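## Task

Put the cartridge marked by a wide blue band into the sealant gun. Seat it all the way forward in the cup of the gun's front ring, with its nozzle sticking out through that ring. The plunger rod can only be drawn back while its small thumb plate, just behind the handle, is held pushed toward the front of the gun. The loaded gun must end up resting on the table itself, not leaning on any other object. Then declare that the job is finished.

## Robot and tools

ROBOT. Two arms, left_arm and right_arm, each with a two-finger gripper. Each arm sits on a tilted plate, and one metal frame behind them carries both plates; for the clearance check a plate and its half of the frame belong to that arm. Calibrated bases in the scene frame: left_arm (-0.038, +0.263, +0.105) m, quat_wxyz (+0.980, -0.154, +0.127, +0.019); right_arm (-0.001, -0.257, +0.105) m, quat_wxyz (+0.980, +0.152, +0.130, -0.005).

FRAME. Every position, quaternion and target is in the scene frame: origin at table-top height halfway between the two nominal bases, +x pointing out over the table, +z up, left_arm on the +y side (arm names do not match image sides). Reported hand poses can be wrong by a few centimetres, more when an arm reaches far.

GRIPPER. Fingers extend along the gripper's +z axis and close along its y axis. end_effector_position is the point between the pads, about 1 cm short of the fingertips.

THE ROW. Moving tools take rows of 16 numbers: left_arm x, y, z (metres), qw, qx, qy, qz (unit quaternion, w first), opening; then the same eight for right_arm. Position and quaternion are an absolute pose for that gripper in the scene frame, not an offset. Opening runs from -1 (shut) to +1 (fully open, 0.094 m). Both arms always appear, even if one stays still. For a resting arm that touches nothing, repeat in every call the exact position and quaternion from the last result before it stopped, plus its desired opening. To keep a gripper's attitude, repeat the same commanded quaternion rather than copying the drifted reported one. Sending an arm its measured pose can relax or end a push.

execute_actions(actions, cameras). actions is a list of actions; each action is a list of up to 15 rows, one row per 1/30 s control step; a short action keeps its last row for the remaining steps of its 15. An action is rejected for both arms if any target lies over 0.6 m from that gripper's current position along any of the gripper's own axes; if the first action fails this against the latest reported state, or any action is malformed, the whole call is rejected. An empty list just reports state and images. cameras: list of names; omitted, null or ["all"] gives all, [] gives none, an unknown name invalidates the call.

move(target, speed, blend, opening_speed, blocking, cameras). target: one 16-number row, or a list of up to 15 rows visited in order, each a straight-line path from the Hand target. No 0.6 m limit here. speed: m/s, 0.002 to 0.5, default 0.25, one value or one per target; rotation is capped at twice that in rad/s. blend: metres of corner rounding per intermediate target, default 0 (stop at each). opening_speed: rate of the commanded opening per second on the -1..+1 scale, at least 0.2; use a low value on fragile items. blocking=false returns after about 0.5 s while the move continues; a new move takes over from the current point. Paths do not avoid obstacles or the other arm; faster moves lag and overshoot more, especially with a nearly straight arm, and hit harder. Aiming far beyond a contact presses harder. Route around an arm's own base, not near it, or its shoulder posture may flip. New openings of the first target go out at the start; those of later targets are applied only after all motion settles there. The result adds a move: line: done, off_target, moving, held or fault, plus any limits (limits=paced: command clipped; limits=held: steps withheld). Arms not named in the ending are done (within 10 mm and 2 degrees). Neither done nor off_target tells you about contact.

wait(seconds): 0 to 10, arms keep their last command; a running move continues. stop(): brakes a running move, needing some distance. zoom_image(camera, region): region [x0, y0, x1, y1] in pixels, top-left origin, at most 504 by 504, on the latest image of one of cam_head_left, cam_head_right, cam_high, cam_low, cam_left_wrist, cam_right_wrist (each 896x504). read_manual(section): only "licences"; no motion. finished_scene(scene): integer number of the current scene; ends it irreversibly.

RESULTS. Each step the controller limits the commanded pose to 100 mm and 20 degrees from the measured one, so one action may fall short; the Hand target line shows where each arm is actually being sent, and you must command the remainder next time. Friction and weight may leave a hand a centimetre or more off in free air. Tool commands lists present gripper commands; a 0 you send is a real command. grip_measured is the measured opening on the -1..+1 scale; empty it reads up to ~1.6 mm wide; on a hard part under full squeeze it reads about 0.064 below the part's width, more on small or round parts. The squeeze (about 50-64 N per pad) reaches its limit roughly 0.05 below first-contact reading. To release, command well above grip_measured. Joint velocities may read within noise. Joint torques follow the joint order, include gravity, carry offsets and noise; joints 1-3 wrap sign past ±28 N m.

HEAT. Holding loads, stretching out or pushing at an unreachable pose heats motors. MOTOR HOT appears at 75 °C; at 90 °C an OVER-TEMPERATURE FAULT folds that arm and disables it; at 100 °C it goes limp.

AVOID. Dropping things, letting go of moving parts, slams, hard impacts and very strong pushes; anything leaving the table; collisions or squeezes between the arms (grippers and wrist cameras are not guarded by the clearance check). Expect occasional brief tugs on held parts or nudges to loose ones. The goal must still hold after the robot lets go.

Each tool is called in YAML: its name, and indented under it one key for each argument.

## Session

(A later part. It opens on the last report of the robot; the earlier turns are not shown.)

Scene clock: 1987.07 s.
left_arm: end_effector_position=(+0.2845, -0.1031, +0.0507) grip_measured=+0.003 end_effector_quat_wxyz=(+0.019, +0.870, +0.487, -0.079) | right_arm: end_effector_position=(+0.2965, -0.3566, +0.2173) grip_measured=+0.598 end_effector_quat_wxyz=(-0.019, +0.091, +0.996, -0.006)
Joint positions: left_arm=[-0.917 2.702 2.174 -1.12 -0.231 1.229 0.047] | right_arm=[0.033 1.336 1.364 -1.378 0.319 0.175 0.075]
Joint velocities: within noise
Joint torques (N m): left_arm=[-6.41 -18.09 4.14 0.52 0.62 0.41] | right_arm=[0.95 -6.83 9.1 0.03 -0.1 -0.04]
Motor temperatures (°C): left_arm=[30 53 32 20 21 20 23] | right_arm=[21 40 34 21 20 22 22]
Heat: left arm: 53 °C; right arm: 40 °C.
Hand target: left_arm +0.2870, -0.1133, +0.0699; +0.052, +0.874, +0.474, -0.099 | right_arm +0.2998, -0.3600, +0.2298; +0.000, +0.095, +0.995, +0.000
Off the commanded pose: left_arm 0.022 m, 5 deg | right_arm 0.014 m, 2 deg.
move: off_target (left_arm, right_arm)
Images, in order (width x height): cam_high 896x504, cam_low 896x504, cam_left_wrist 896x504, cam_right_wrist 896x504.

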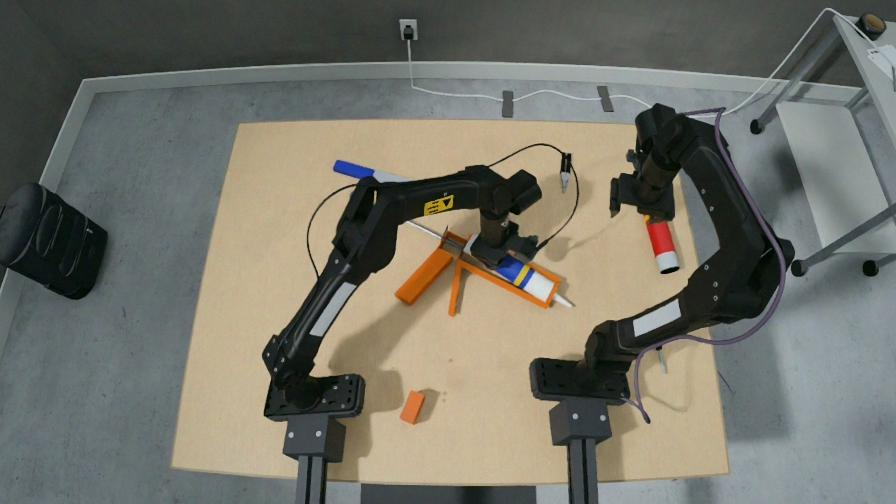

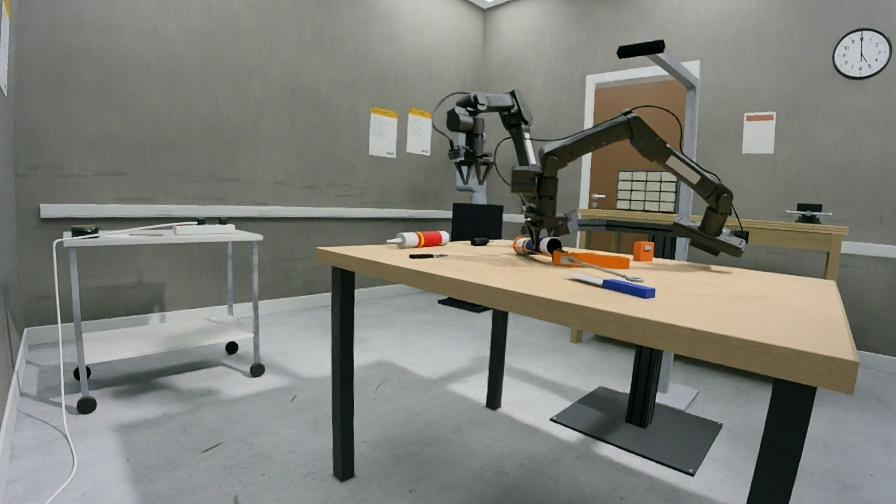

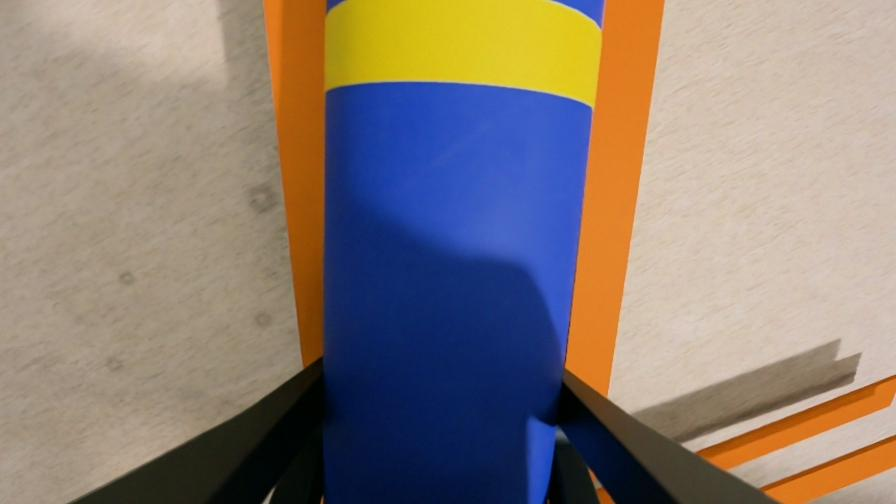

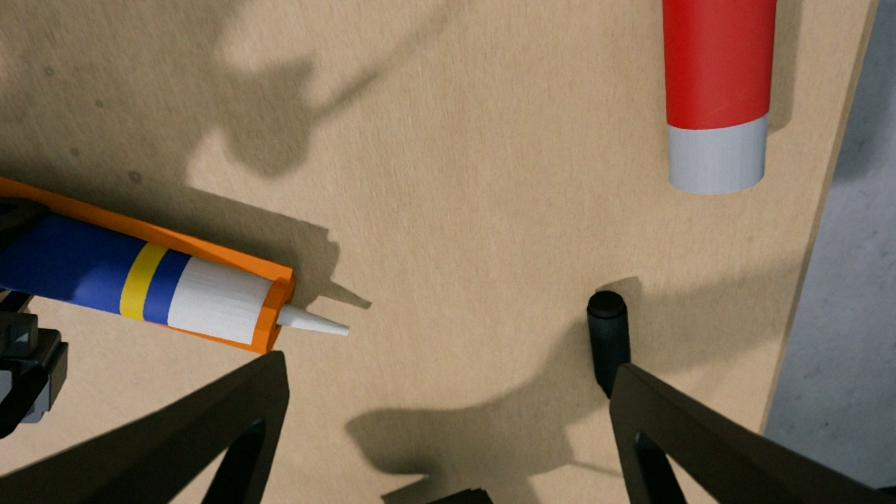

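move:
  target: [0.287,-0.1135,0.0695,0.0540,0.8732,0.4741,-0.0995,0.3,0.30,-0.36,0.23,0,0.095,0.9955,0,0.6]
  speed: 0.05
  opening_speed: 0.2
  cameras: ["cam_right_wrist","cam_low","cam_high","cam_left_wrist"]

zoom_image:
  camera: "cam_low"
  region: [480, 200, 640, 280]

zoom_image:
  camera: "cam_high"
  region: [430, 210, 590, 310]

Scene clock: 2020.00 s.
left_arm: end_effector_position=(+0.2838, -0.1108, +0.0528) grip_measured=+0.297 end_effector_quat_wxyz=(+0.034, +0.873, +0.478, -0.093) | right_arm: end_effector_position=(+0.2965, -0.3566, +0.2173) grip_measured=+0.598 end_effector_quat_wxyz=(-0.019, +0.091, +0.996, -0.006)
Joint positions: left_arm=[-0.917 2.697 2.169 -1.094 -0.198 1.256 0.061] | right_arm=[0.033 1.336 1.364 -1.378 0.319 0.175 0.075]
Joint velocities: within noise
Joint torques (N m): left_arm=[-6.37 -17.78 4.23 0.35 0.33 0.13] | right_arm=[0.95 -6.82 9.1 0.03 -0.1 -0.04]
Motor temperatures (°C): left_arm=[28 68 28 20 21 20 23] | right_arm=[21 39 34 21 20 22 22]
Heat: left arm: 68 °C; right arm: 39 °C.
Hand target: left_arm +0.2868, -0.1135, +0.0693; +0.053, +0.873, +0.474, -0.099 | right_arm +0.2998, -0.3600, +0.2298; +0.000, +0.095, +0.995, +0.000
Off the commanded pose: left_arm 0.017 m, 2 deg | right_arm 0.014 m, 2 deg.
move: off_target (left_arm, right_arm)
Images, in order (width x height): cam_high 896x504, cam_low 896x504, cam_left_wrist 896x504, cam_right_wrist 896x504.

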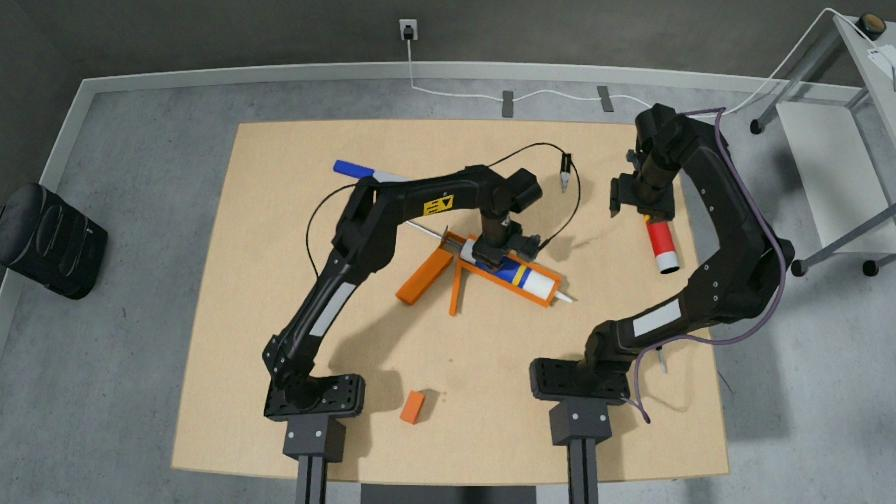

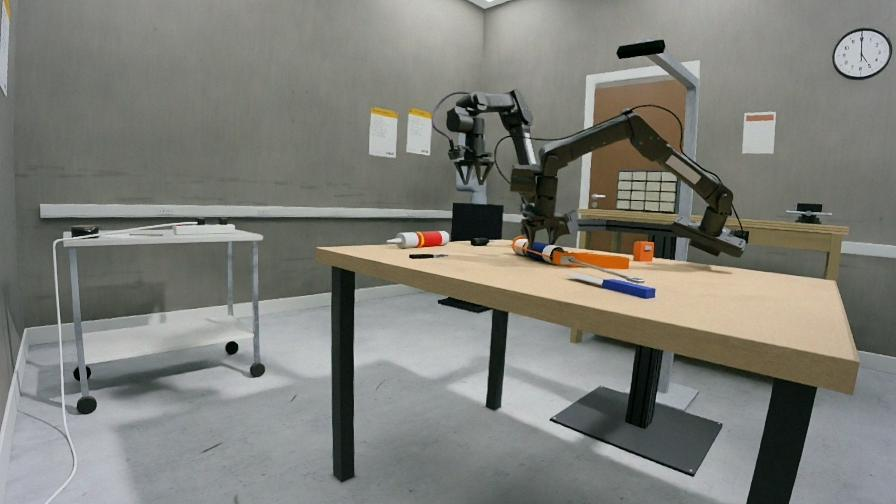

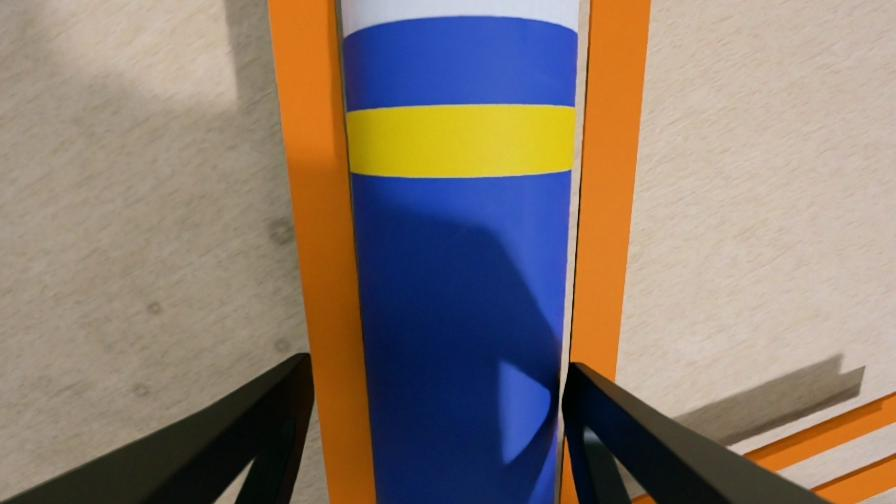

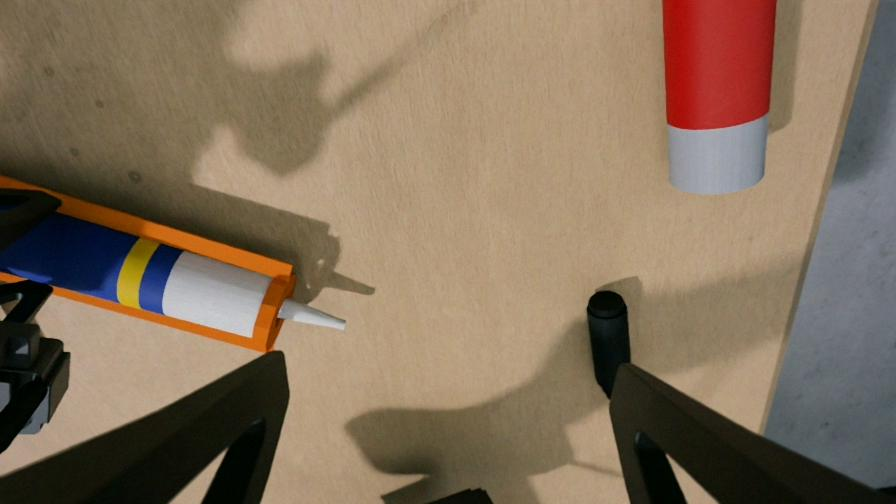

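Scaled by 3.150 from the camera's 896x504 image, which has a finer 1280x720 frame.

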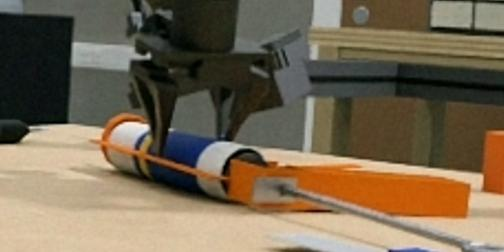

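Scaled by 3.150 from the camera's 896x504 image, which has a finer 1280x720 frame.

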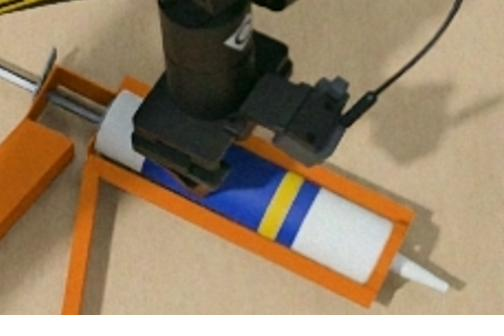

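move:
  target:
    - [0.289,-0.112,0.10,0.0540,0.8732,0.4741,-0.0995,0.5,0.30,-0.36,0.23,0,0.095,0.9955,0,0.6]
    - [0.30,-0.05,0.20,0.0167,0.8783,0.4769,-0.0307,0.5,0.30,-0.36,0.23,0,0.095,0.9955,0,0.6]
    - [0.30,0.20,0.22,0.056,0.7639,0.641,-0.0668,0.5,0.30,-0.36,0.23,0,0.095,0.9955,0,0.6]
  speed: 0.15
  blend: [0.01,0.05,0]

zoom_image:
  camera: "cam_low"
  region: [480, 200, 640, 280]

zoom_image:
  camera: "cam_high"
  region: [430, 210, 590, 310]

zoom_image:
  camera: "cam_right_wrist"
  region: [0, 120, 400, 400]

Scene clock: 2032.47 s.
left_arm: end_effector_position=(+0.3067, +0.1994, +0.2193) grip_measured=+0.497 end_effector_quat_wxyz=(+0.054, +0.760, +0.645, -0.057) | right_arm: end_effector_position=(+0.2965, -0.3566, +0.2173) grip_measured=+0.598 end_effector_quat_wxyz=(-0.019, +0.091, +0.996, -0.006)
Joint positions: left_arm=[-0.515 1.649 1.524 -1.309 -0.247 1.291 0.07] | right_arm=[0.033 1.336 1.364 -1.378 0.319 0.175 0.075]
Joint velocities: within noise
Joint torques (N m): left_arm=[-2.85 -9.54 3.9 0.28 0.32 0.12] | right_arm=[0.94 -6.82 9.09 0.03 -0.11 -0.05]
Motor temperatures (°C): left_arm=[28 66 28 20 21 20 22] | right_arm=[21 39 34 21 20 22 22]
Heat: left arm: 66 °C; right arm: 39 °C.
Hand target: left_arm +0.3001, +0.1999, +0.2200; +0.056, +0.763, +0.640, -0.067 | right_arm +0.2998, -0.3600, +0.2298; +0.000, +0.095, +0.995, +0.000
Off the commanded pose: left_arm 0.007 m, 1 deg | right_arm 0.014 m, 2 deg.
move: off_target (right_arm)

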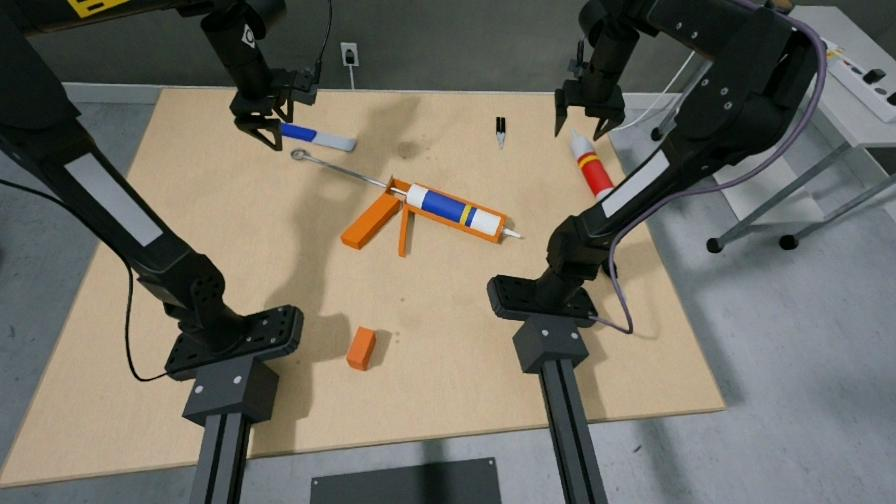

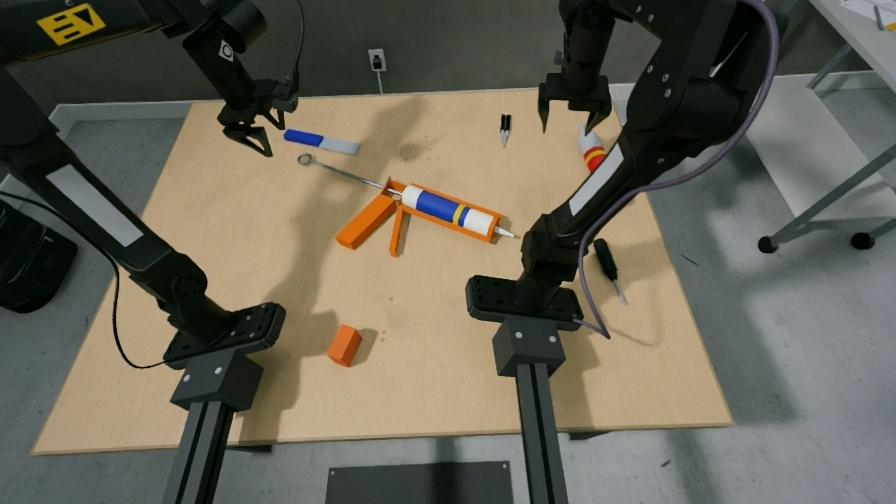

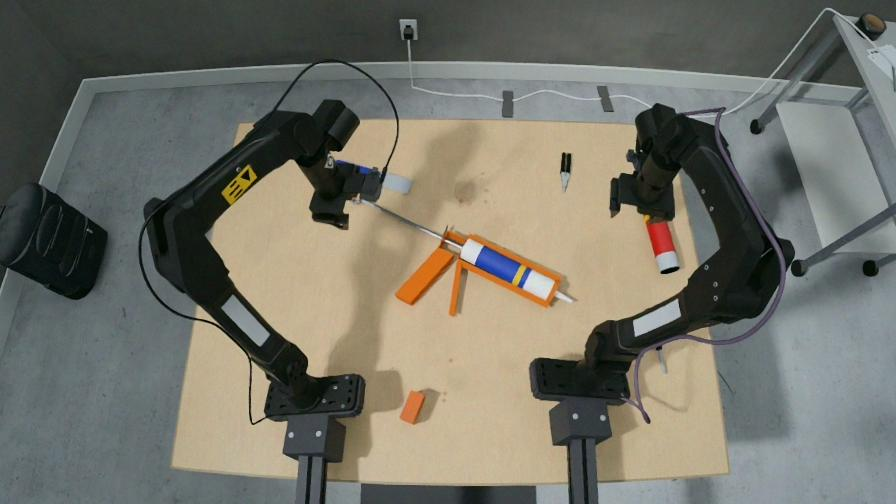

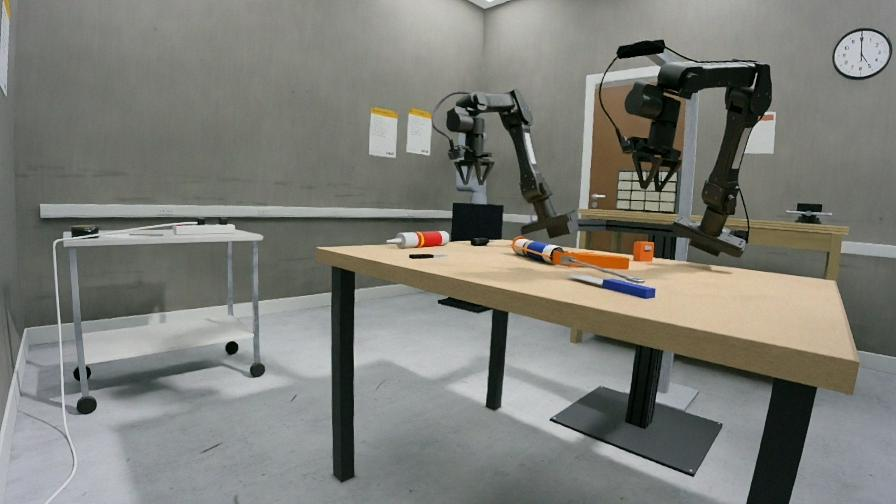

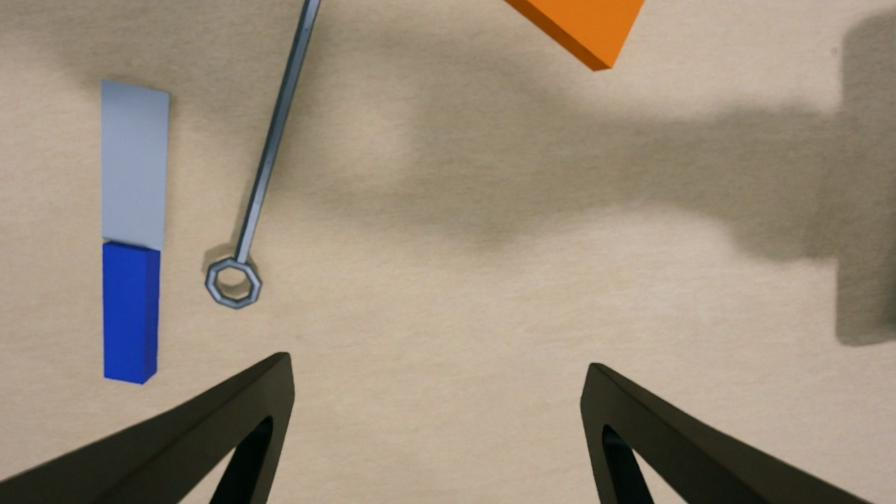

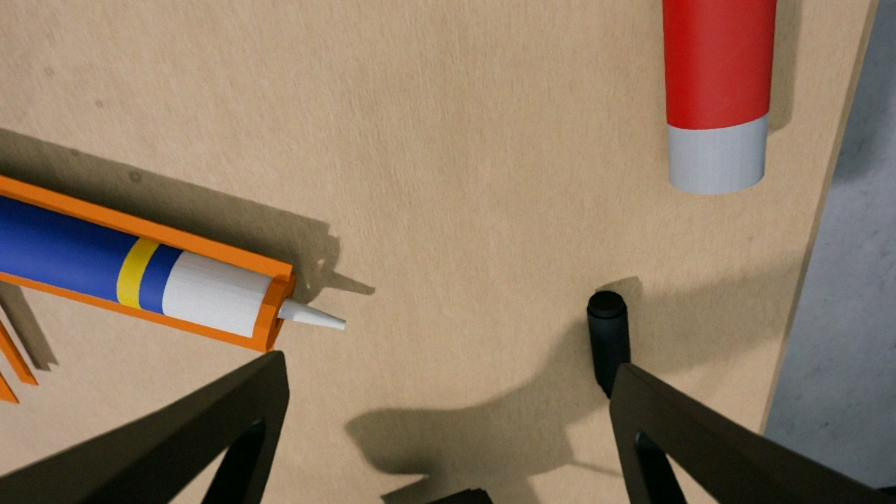

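Scaled by 3.150 from the camera's 896x504 image, which has a finer 1280x720 frame.

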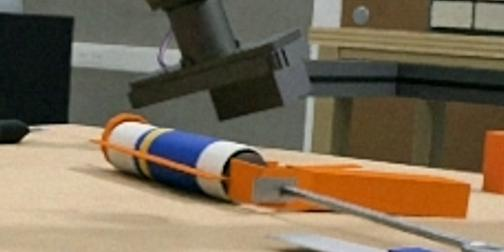

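Scaled by 3.150 from the camera's 896x504 image, which has a finer 1280x720 frame.

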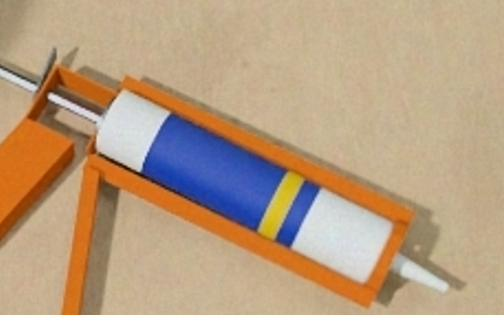

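Scaled by 1.260 from the camera's 896x504 image, which has a finer 1280x720 frame.

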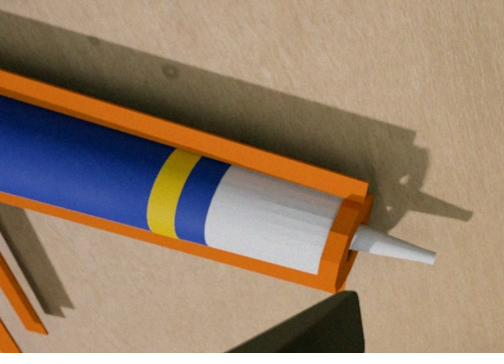

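move:
  target:
    - [0.300,0.05,0.20,0.0208,0.8778,0.4767,-0.0383,0.5,0.30,-0.36,0.23,0,0.095,0.9955,0,0.6]
    - [0.279,-0.118,0.12,0.0208,0.8778,0.4767,-0.0383,0.5,0.30,-0.36,0.23,0,0.095,0.9955,0,0.6]
  speed: 0.15
  blend: [0.05,0]
  cameras: ["cam_left_wrist","cam_low"]

Scene clock: 2076.47 s.
left_arm: end_effector_position=(+0.2899, -0.1103, +0.1267) grip_measured=+0.497 end_effector_quat_wxyz=(+0.031, +0.874, +0.483, -0.036) | right_arm: end_effector_position=(+0.2965, -0.3566, +0.2173) grip_measured=+0.598 end_effector_quat_wxyz=(-0.019, +0.091, +0.996, -0.006)
Joint positions: left_arm=[-1.002 2.691 2.418 -1.362 -0.307 1.164 0.07] | right_arm=[0.033 1.336 1.364 -1.378 0.319 0.175 0.075]
Joint velocities: within noise
Joint torques (N m): left_arm=[-7.6 -11.28 7.36 0.19 0.1 -0.12] | right_arm=[0.96 -6.83 9.09 0.03 -0.1 -0.04]
Motor temperatures (°C): left_arm=[27 47 28 20 21 20 21] | right_arm=[21 39 34 21 20 22 22]
Heat: left arm: 47 °C; right arm: 39 °C.
Hand target: left_arm +0.2789, -0.1176, +0.1200; +0.022, +0.878, +0.477, -0.038 | right_arm +0.2998, -0.3600, +0.2298; +0.000, +0.095, +0.995, +0.000
Off the commanded pose: left_arm 0.015 m, 1 deg | right_arm 0.014 m, 2 deg.
move: off_target (left_arm, right_arm)
Images, in order (width x height): cam_low 896x504, cam_left_wrist 896x504.

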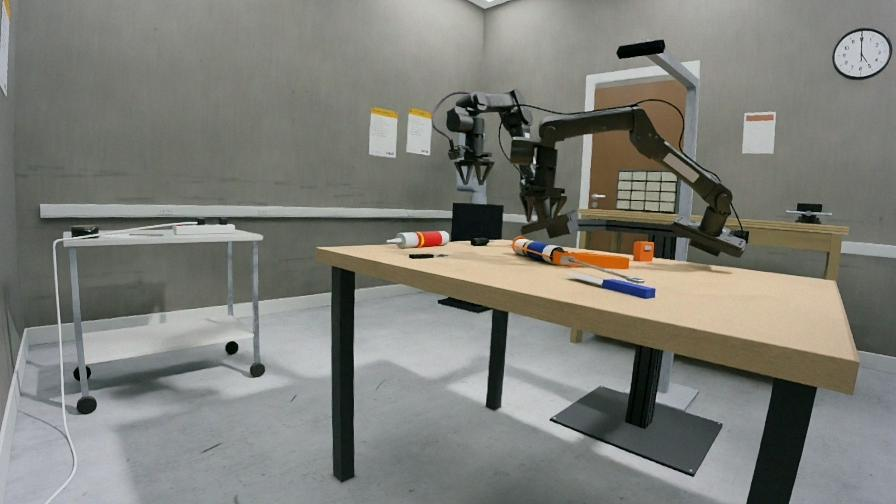

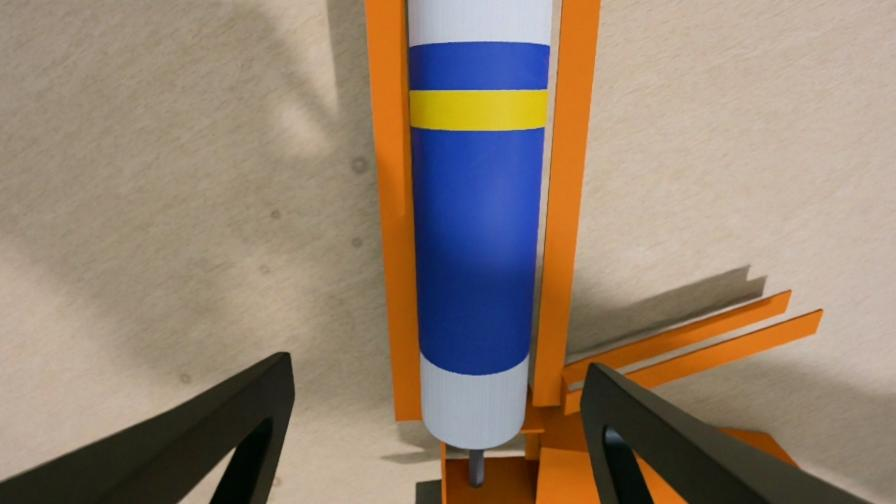

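move:
  target: [0.268,-0.112,0.075,0.0208,0.8778,0.4767,-0.0383,0.5,0.30,-0.36,0.23,0,0.095,0.9955,0,0.6]
  speed: 0.1
  cameras: ["cam_left_wrist","cam_low"]

Scene clock: 2084.20 s.
left_arm: end_effector_position=(+0.2646, -0.1143, +0.0691) grip_measured=+0.497 end_effector_quat_wxyz=(+0.014, +0.878, +0.477, -0.038) | right_arm: end_effector_position=(+0.2965, -0.3566, +0.2173) grip_measured=+0.598 end_effector_quat_wxyz=(-0.019, +0.091, +0.996, -0.006)
Joint positions: left_arm=[-1.002 2.691 2.172 -1.151 -0.307 1.165 0.07] | right_arm=[0.033 1.336 1.364 -1.378 0.319 0.175 0.075]
Joint velocities: within noise
Joint torques (N m): left_arm=[-5.46 -16.21 3.99 0.34 0.08 0.11] | right_arm=[0.95 -6.82 9.07 0.03 -0.1 -0.05]
Motor temperatures (°C): left_arm=[27 50 28 20 21 20 21] | right_arm=[21 39 34 21 20 22 22]
Heat: left arm: 50 °C; right arm: 39 °C.
Hand target: left_arm +0.2680, -0.1120, +0.0749; +0.020, +0.878, +0.477, -0.038 | right_arm +0.2998, -0.3600, +0.2298; +0.000, +0.095, +0.995, +0.000
Off the commanded pose: left_arm 0.007 m, 1 deg | right_arm 0.014 m, 2 deg.
move: off_target (right_arm)
Images, in order (width x height): cam_low 896x504, cam_left_wrist 896x504.

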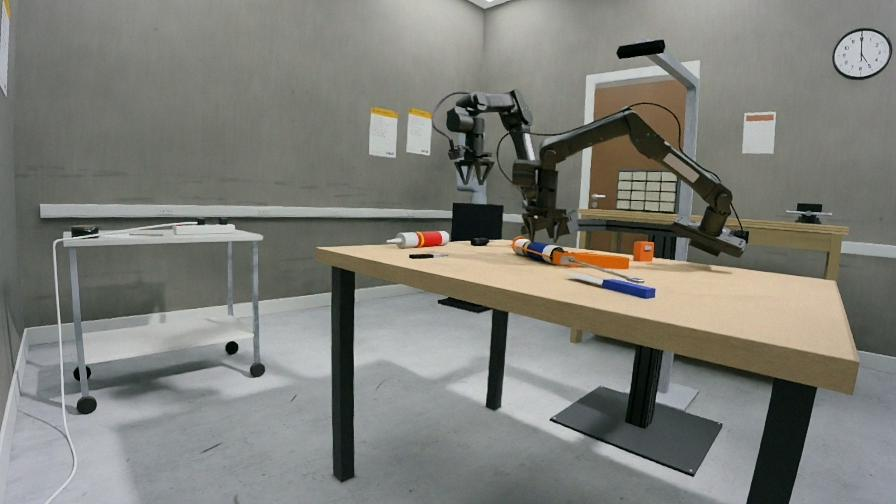

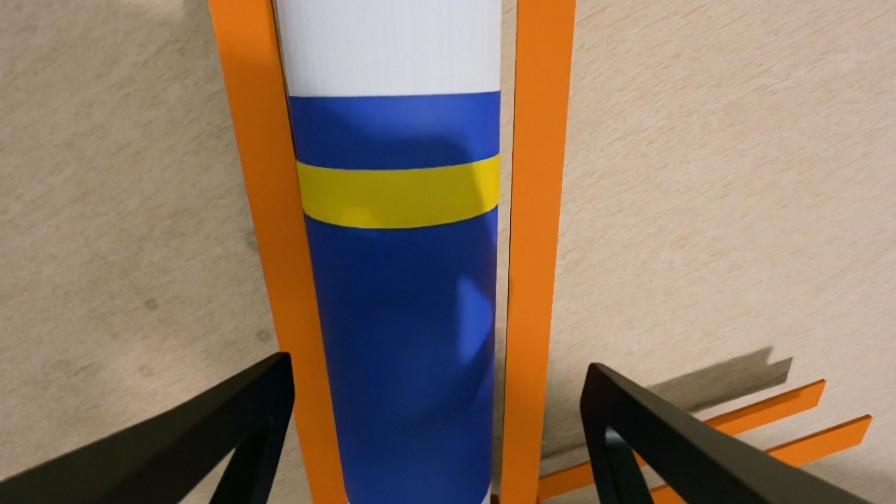

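move:
  target: [0.276,-0.115,0.062,0.0208,0.8778,0.4767,-0.0383,0.5,0.30,-0.36,0.23,0,0.095,0.9955,0,0.6]
  speed: 0.1
  cameras: ["cam_left_wrist","cam_low"]

zoom_image:
  camera: "cam_low"
  region: [480, 200, 640, 280]

Scene clock: 2091.20 s.
left_arm: end_effector_position=(+0.2714, -0.1115, +0.0661) grip_measured=+0.497 end_effector_quat_wxyz=(+0.016, +0.878, +0.478, -0.038) | right_arm: end_effector_position=(+0.2965, -0.3566, +0.2173) grip_measured=+0.598 end_effector_quat_wxyz=(-0.019, +0.091, +0.996, -0.006)
Joint positions: left_arm=[-0.986 2.691 2.172 -1.142 -0.307 1.183 0.07] | right_arm=[0.033 1.336 1.364 -1.378 0.319 0.175 0.075]
Joint velocities: within noise
Joint torques (N m): left_arm=[-5.26 -12.62 7.08 0.34 0.08 0.12] | right_arm=[0.95 -6.82 9.09 0.03 -0.1 -0.05]
Motor temperatures (°C): left_arm=[27 54 28 20 21 20 21] | right_arm=[21 39 34 21 20 22 22]
Heat: left arm: 54 °C; right arm: 39 °C.
Hand target: left_arm +0.2760, -0.1148, +0.0620; +0.021, +0.878, +0.477, -0.038 | right_arm +0.2998, -0.3600, +0.2298; +0.000, +0.095, +0.995, +0.000
Off the commanded pose: left_arm 0.007 m, 1 deg | right_arm 0.014 m, 2 deg.
move: off_target (right_arm)
Images, in order (width x height): cam_low 896x504, cam_left_wrist 896x504.

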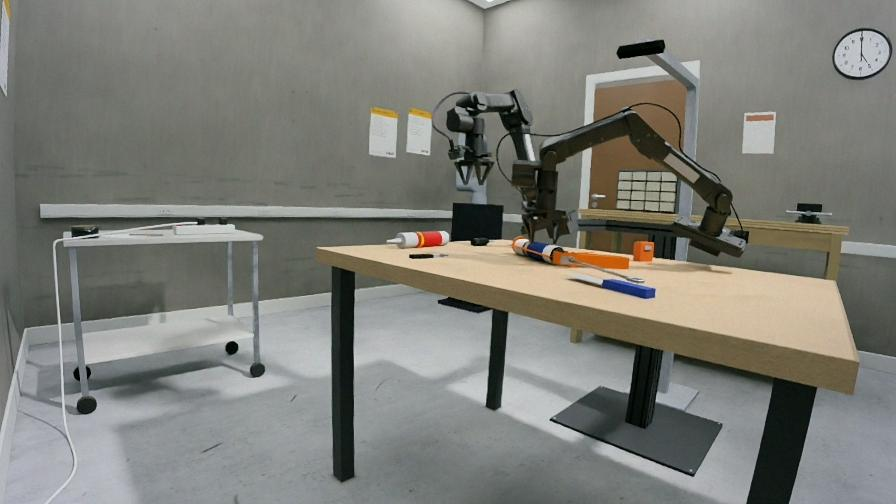

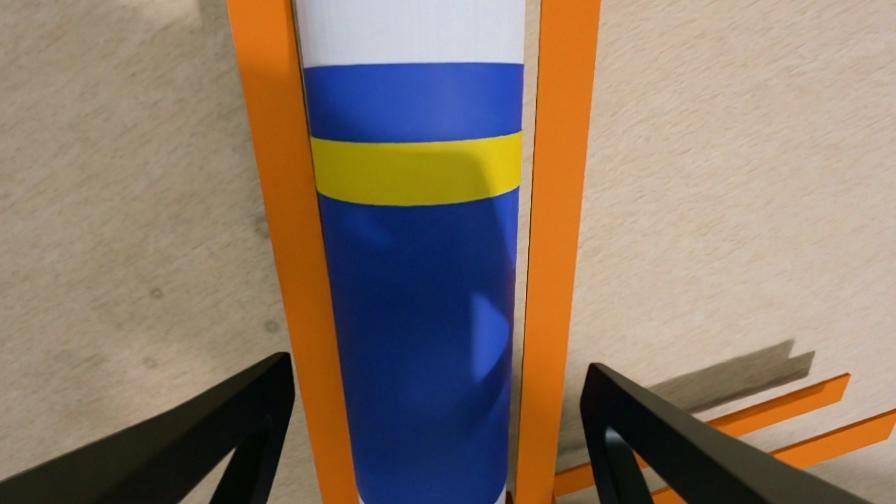

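Scaled by 3.150 from the camera's 896x504 image, which has a finer 1280x720 frame.

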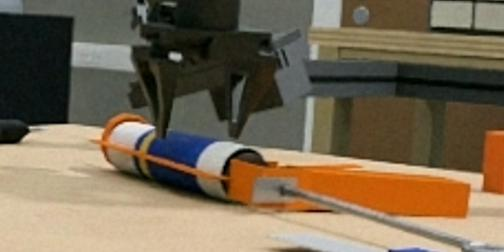

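move:
  target:
    - [0.277,-0.114,0.050,0.0216,0.8673,0.4957,-0.0379,0.5,0.30,-0.36,0.23,0,0.095,0.9955,0,0.6]
    - [0.277,-0.114,0.050,0.0216,0.8673,0.4957,-0.0379,-0.1,0.30,-0.36,0.23,0,0.095,0.9955,0,0.6]
  speed: 0.08
  opening_speed: 0.5
  cameras: ["cam_left_wrist","cam_low"]

zoom_image:
  camera: "cam_low"
  region: [480, 200, 640, 280]

Scene clock: 2106.40 s.
left_arm: end_effector_position=(+0.2812, -0.1175, +0.0647) grip_measured=-0.097 end_effector_quat_wxyz=(+0.036, +0.869, +0.492, -0.037) | right_arm: end_effector_position=(+0.2965, -0.3566, +0.2173) grip_measured=+0.598 end_effector_quat_wxyz=(-0.019, +0.091, +0.996, -0.006)
Joint positions: left_arm=[-0.976 2.691 2.172 -1.096 -0.307 1.176 0.042] | right_arm=[0.033 1.336 1.364 -1.378 0.319 0.175 0.075]
Joint velocities: within noise
Joint torques (N m): left_arm=[-5.2 -12.38 4.49 0.4 0.06 -0.12] | right_arm=[0.94 -6.82 9.1 0.03 -0.1 -0.05]
Motor temperatures (°C): left_arm=[27 55 27 20 21 20 21] | right_arm=[21 39 34 21 20 22 22]
Heat: left arm: 55 °C; right arm: 39 °C.
Hand target: left_arm +0.2768, -0.1137, +0.0502; +0.021, +0.867, +0.496, -0.038 | right_arm +0.2998, -0.3600, +0.2298; +0.000, +0.095, +0.995, +0.000
Off the commanded pose: left_arm 0.016 m, 2 deg | right_arm 0.014 m, 2 deg.
move: off_target (left_arm, right_arm); target 2's new opening was sent with left_arm's hand 0.016 m and 2 deg from that target
Images, in order (width x height): cam_low 896x504, cam_left_wrist 896x504.

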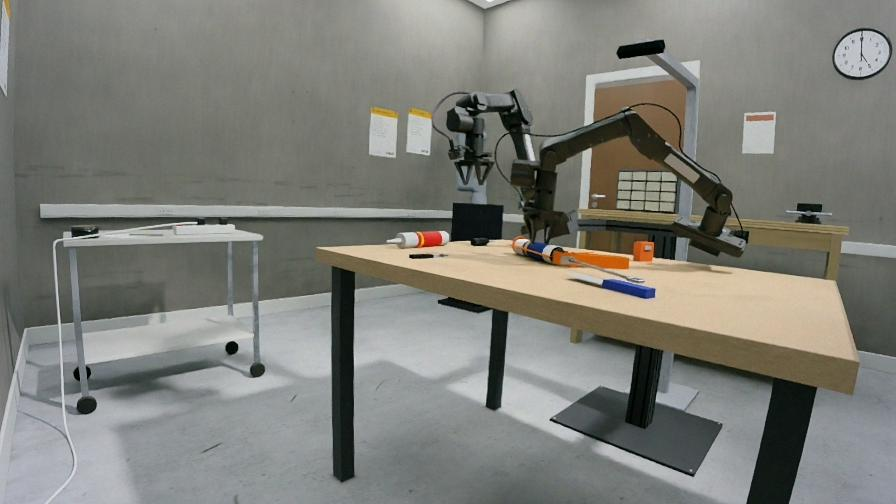

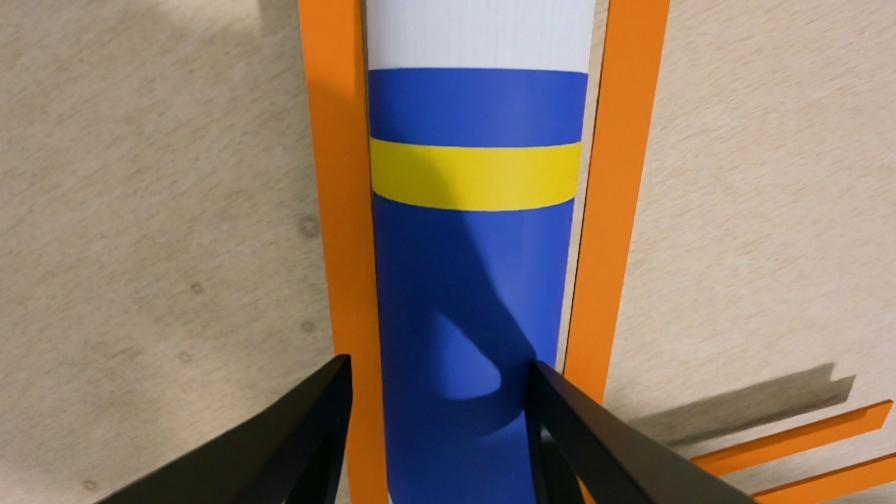

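Scaled by 3.150 from the camera's 896x504 image, which has a finer 1280x720 frame.

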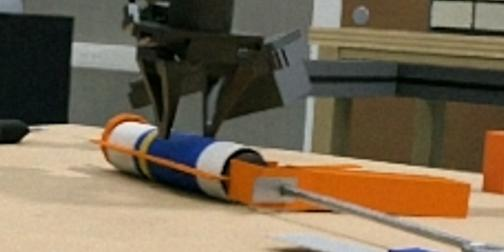

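move:
  target:
    - [0.270,-0.114,0.085,0.0216,0.8673,0.4957,-0.0379,0.5,0.30,-0.36,0.23,0,0.095,0.9955,0,0.6]
    - [0.270,-0.117,0.050,0.0216,0.8673,0.4957,-0.0379,0.5,0.30,-0.36,0.23,0,0.095,0.9955,0,0.6]
  speed: 0.1
  cameras: ["cam_left_wrist","cam_low"]

Scene clock: 2114.73 s.
left_arm: end_effector_position=(+0.2790, -0.1176, +0.0621) grip_measured=+0.497 end_effector_quat_wxyz=(+0.034, +0.862, +0.504, -0.037) | right_arm: end_effector_position=(+0.2965, -0.3566, +0.2173) grip_measured=+0.598 end_effector_quat_wxyz=(-0.019, +0.091, +0.996, -0.006)
Joint positions: left_arm=[-0.978 2.691 2.16 -1.087 -0.307 1.146 0.07] | right_arm=[0.033 1.336 1.364 -1.378 0.319 0.175 0.075]
Joint velocities: within noise
Joint torques (N m): left_arm=[-6.26 -12.57 4.05 0.42 0.08 0.06] | right_arm=[0.95 -6.82 9.09 0.04 -0.11 -0.05]
Motor temperatures (°C): left_arm=[27 55 27 20 21 20 20] | right_arm=[21 39 34 21 20 22 22]
Heat: left arm: 55 °C; right arm: 39 °C.
Hand target: left_arm +0.2700, -0.1168, +0.0502; +0.022, +0.867, +0.496, -0.038 | right_arm +0.2998, -0.3600, +0.2298; +0.000, +0.095, +0.995, +0.000
Off the commanded pose: left_arm 0.015 m, 2 deg | right_arm 0.014 m, 2 deg.
move: off_target (left_arm, right_arm)
Images, in order (width x height): cam_low 896x504, cam_left_wrist 896x504.

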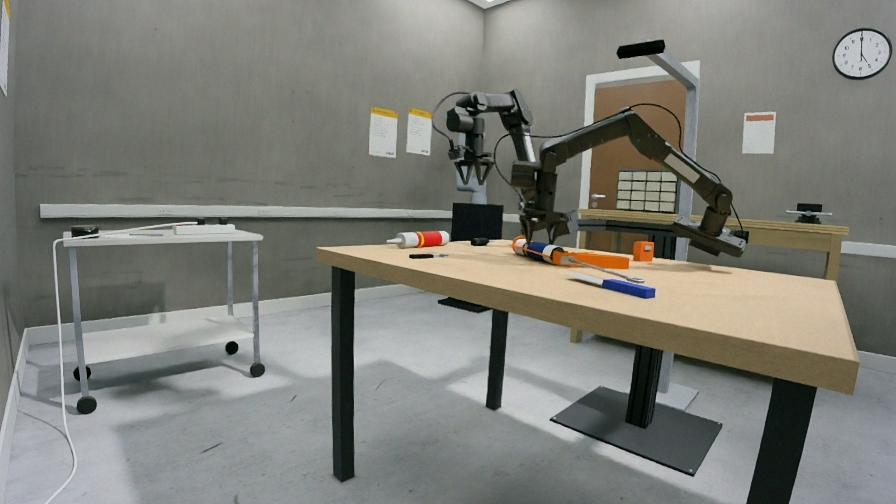

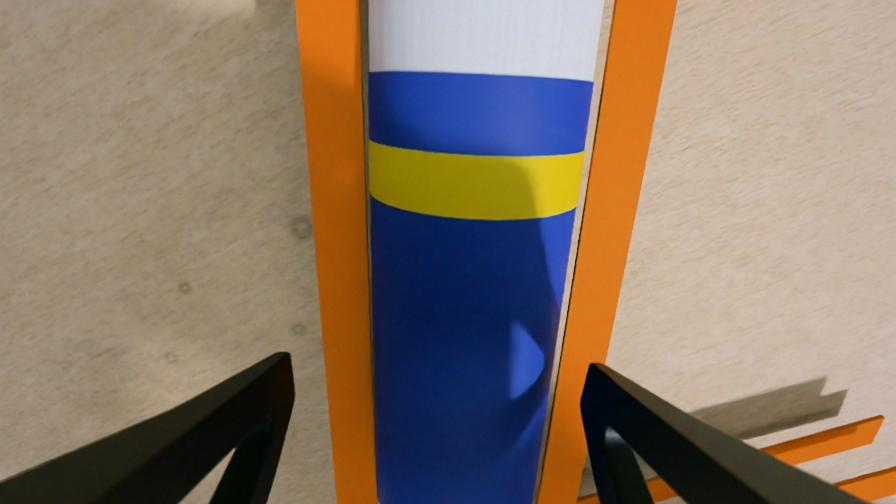

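move:
  target: [0.264,-0.115,0.036,0.0216,0.8673,0.4957,-0.0379,0.5,0.30,-0.36,0.23,0,0.095,0.9955,0,0.6]
  speed: 0.06
  cameras: ["cam_left_wrist","cam_low"]

zoom_image:
  camera: "cam_low"
  region: [480, 200, 640, 280]

Scene clock: 2121.23 s.
left_arm: end_effector_position=(+0.2707, -0.1172, +0.0461) grip_measured=+0.497 end_effector_quat_wxyz=(+0.032, +0.863, +0.503, -0.037) | right_arm: end_effector_position=(+0.2965, -0.3566, +0.2173) grip_measured=+0.598 end_effector_quat_wxyz=(-0.019, +0.091, +0.996, -0.006)
Joint positions: left_arm=[-0.978 2.691 2.09 -1.022 -0.307 1.146 0.07] | right_arm=[0.033 1.336 1.364 -1.378 0.319 0.175 0.075]
Joint velocities: within noise
Joint torques (N m): left_arm=[-5.89 -13.07 3.79 0.41 0.06 0.09] | right_arm=[0.95 -6.8 9.09 0.03 -0.1 -0.05]
Motor temperatures (°C): left_arm=[27 55 27 20 21 20 20] | right_arm=[21 39 34 21 20 22 22]
Heat: left arm: 55 °C; right arm: 39 °C.
Hand target: left_arm +0.2639, -0.1149, +0.0362; +0.021, +0.867, +0.496, -0.038 | right_arm +0.2998, -0.3600, +0.2298; +0.000, +0.095, +0.995, +0.000
Off the commanded pose: left_arm 0.012 m, 2 deg | right_arm 0.014 m, 2 deg.
move: off_target (left_arm, right_arm)
Images, in order (width x height): cam_low 896x504, cam_left_wrist 896x504.

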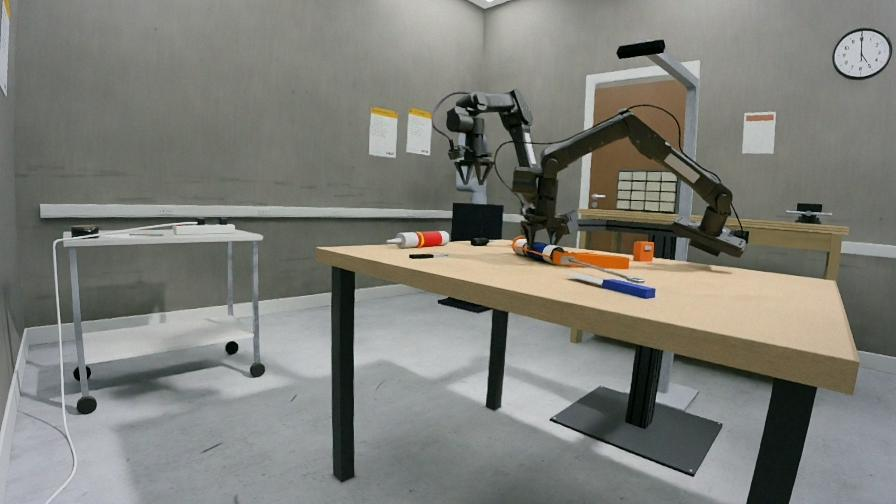

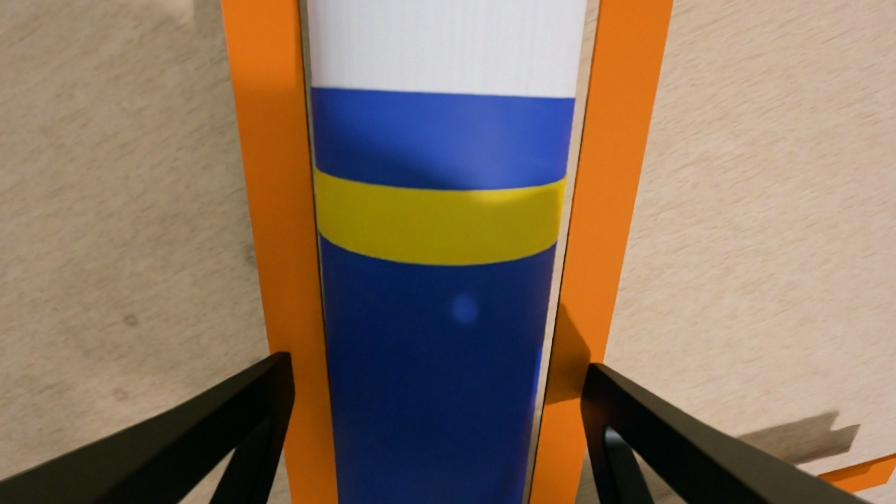

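Scaled by 3.150 from the camera's 896x504 image, which has a finer 1280x720 frame.

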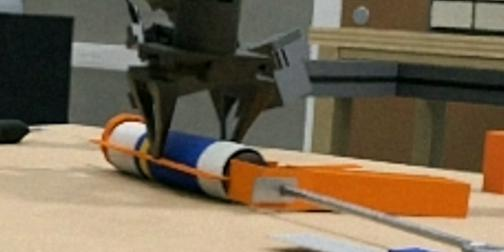

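move:
  target: [0.264,-0.115,0.036,0.0216,0.8673,0.4957,-0.0379,-0.1,0.30,-0.36,0.23,0,0.095,0.9955,0,0.6]
  speed: 0.06
  opening_speed: 0.5
  cameras: ["cam_left_wrist","cam_low"]

Scene clock: 2126.20 s.
left_arm: end_effector_position=(+0.2714, -0.1180, +0.0461) grip_measured=-0.040 end_effector_quat_wxyz=(+0.034, +0.863, +0.503, -0.037) | right_arm: end_effector_position=(+0.2965, -0.3566, +0.2173) grip_measured=+0.598 end_effector_quat_wxyz=(-0.019, +0.091, +0.996, -0.006)
Joint positions: left_arm=[-0.978 2.691 2.09 -1.017 -0.308 1.146 0.045] | right_arm=[0.033 1.336 1.364 -1.378 0.319 0.175 0.075]
Joint velocities: within noise
Joint torques (N m): left_arm=[-5.9 -13.08 3.82 0.37 0.08 0.1] | right_arm=[0.95 -6.8 9.09 0.03 -0.1 -0.05]
Motor temperatures (°C): left_arm=[27 55 27 20 21 20 20] | right_arm=[21 39 34 21 20 22 22]
Heat: left arm: 55 °C; right arm: 39 °C.
Hand target: left_arm +0.2640, -0.1149, +0.0362; +0.022, +0.867, +0.496, -0.038 | right_arm +0.2998, -0.3600, +0.2298; +0.000, +0.095, +0.995, +0.000
Off the commanded pose: left_arm 0.013 m, 2 deg | right_arm 0.014 m, 2 deg.
move: off_target (left_arm, right_arm)
Images, in order (width x height): cam_low 896x504, cam_left_wrist 896x504.

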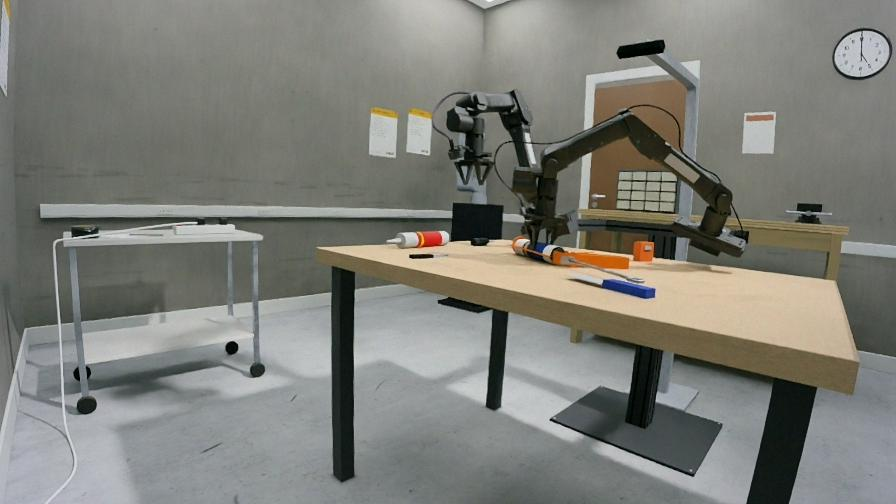

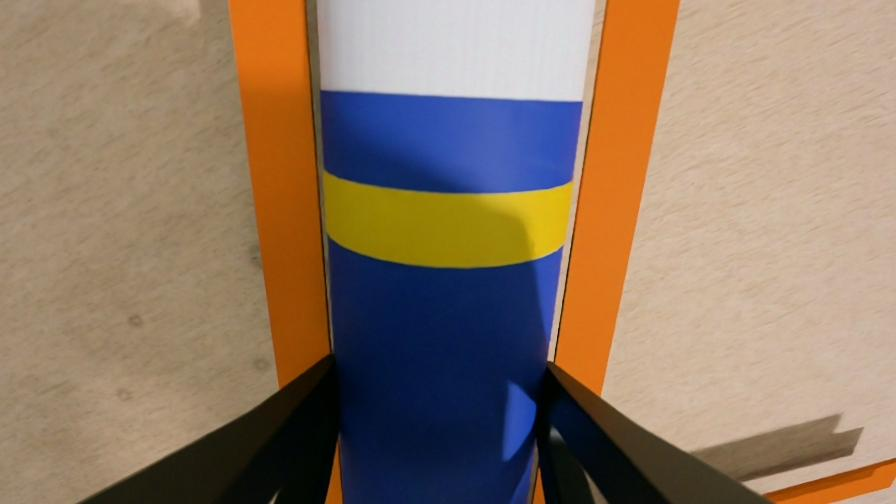

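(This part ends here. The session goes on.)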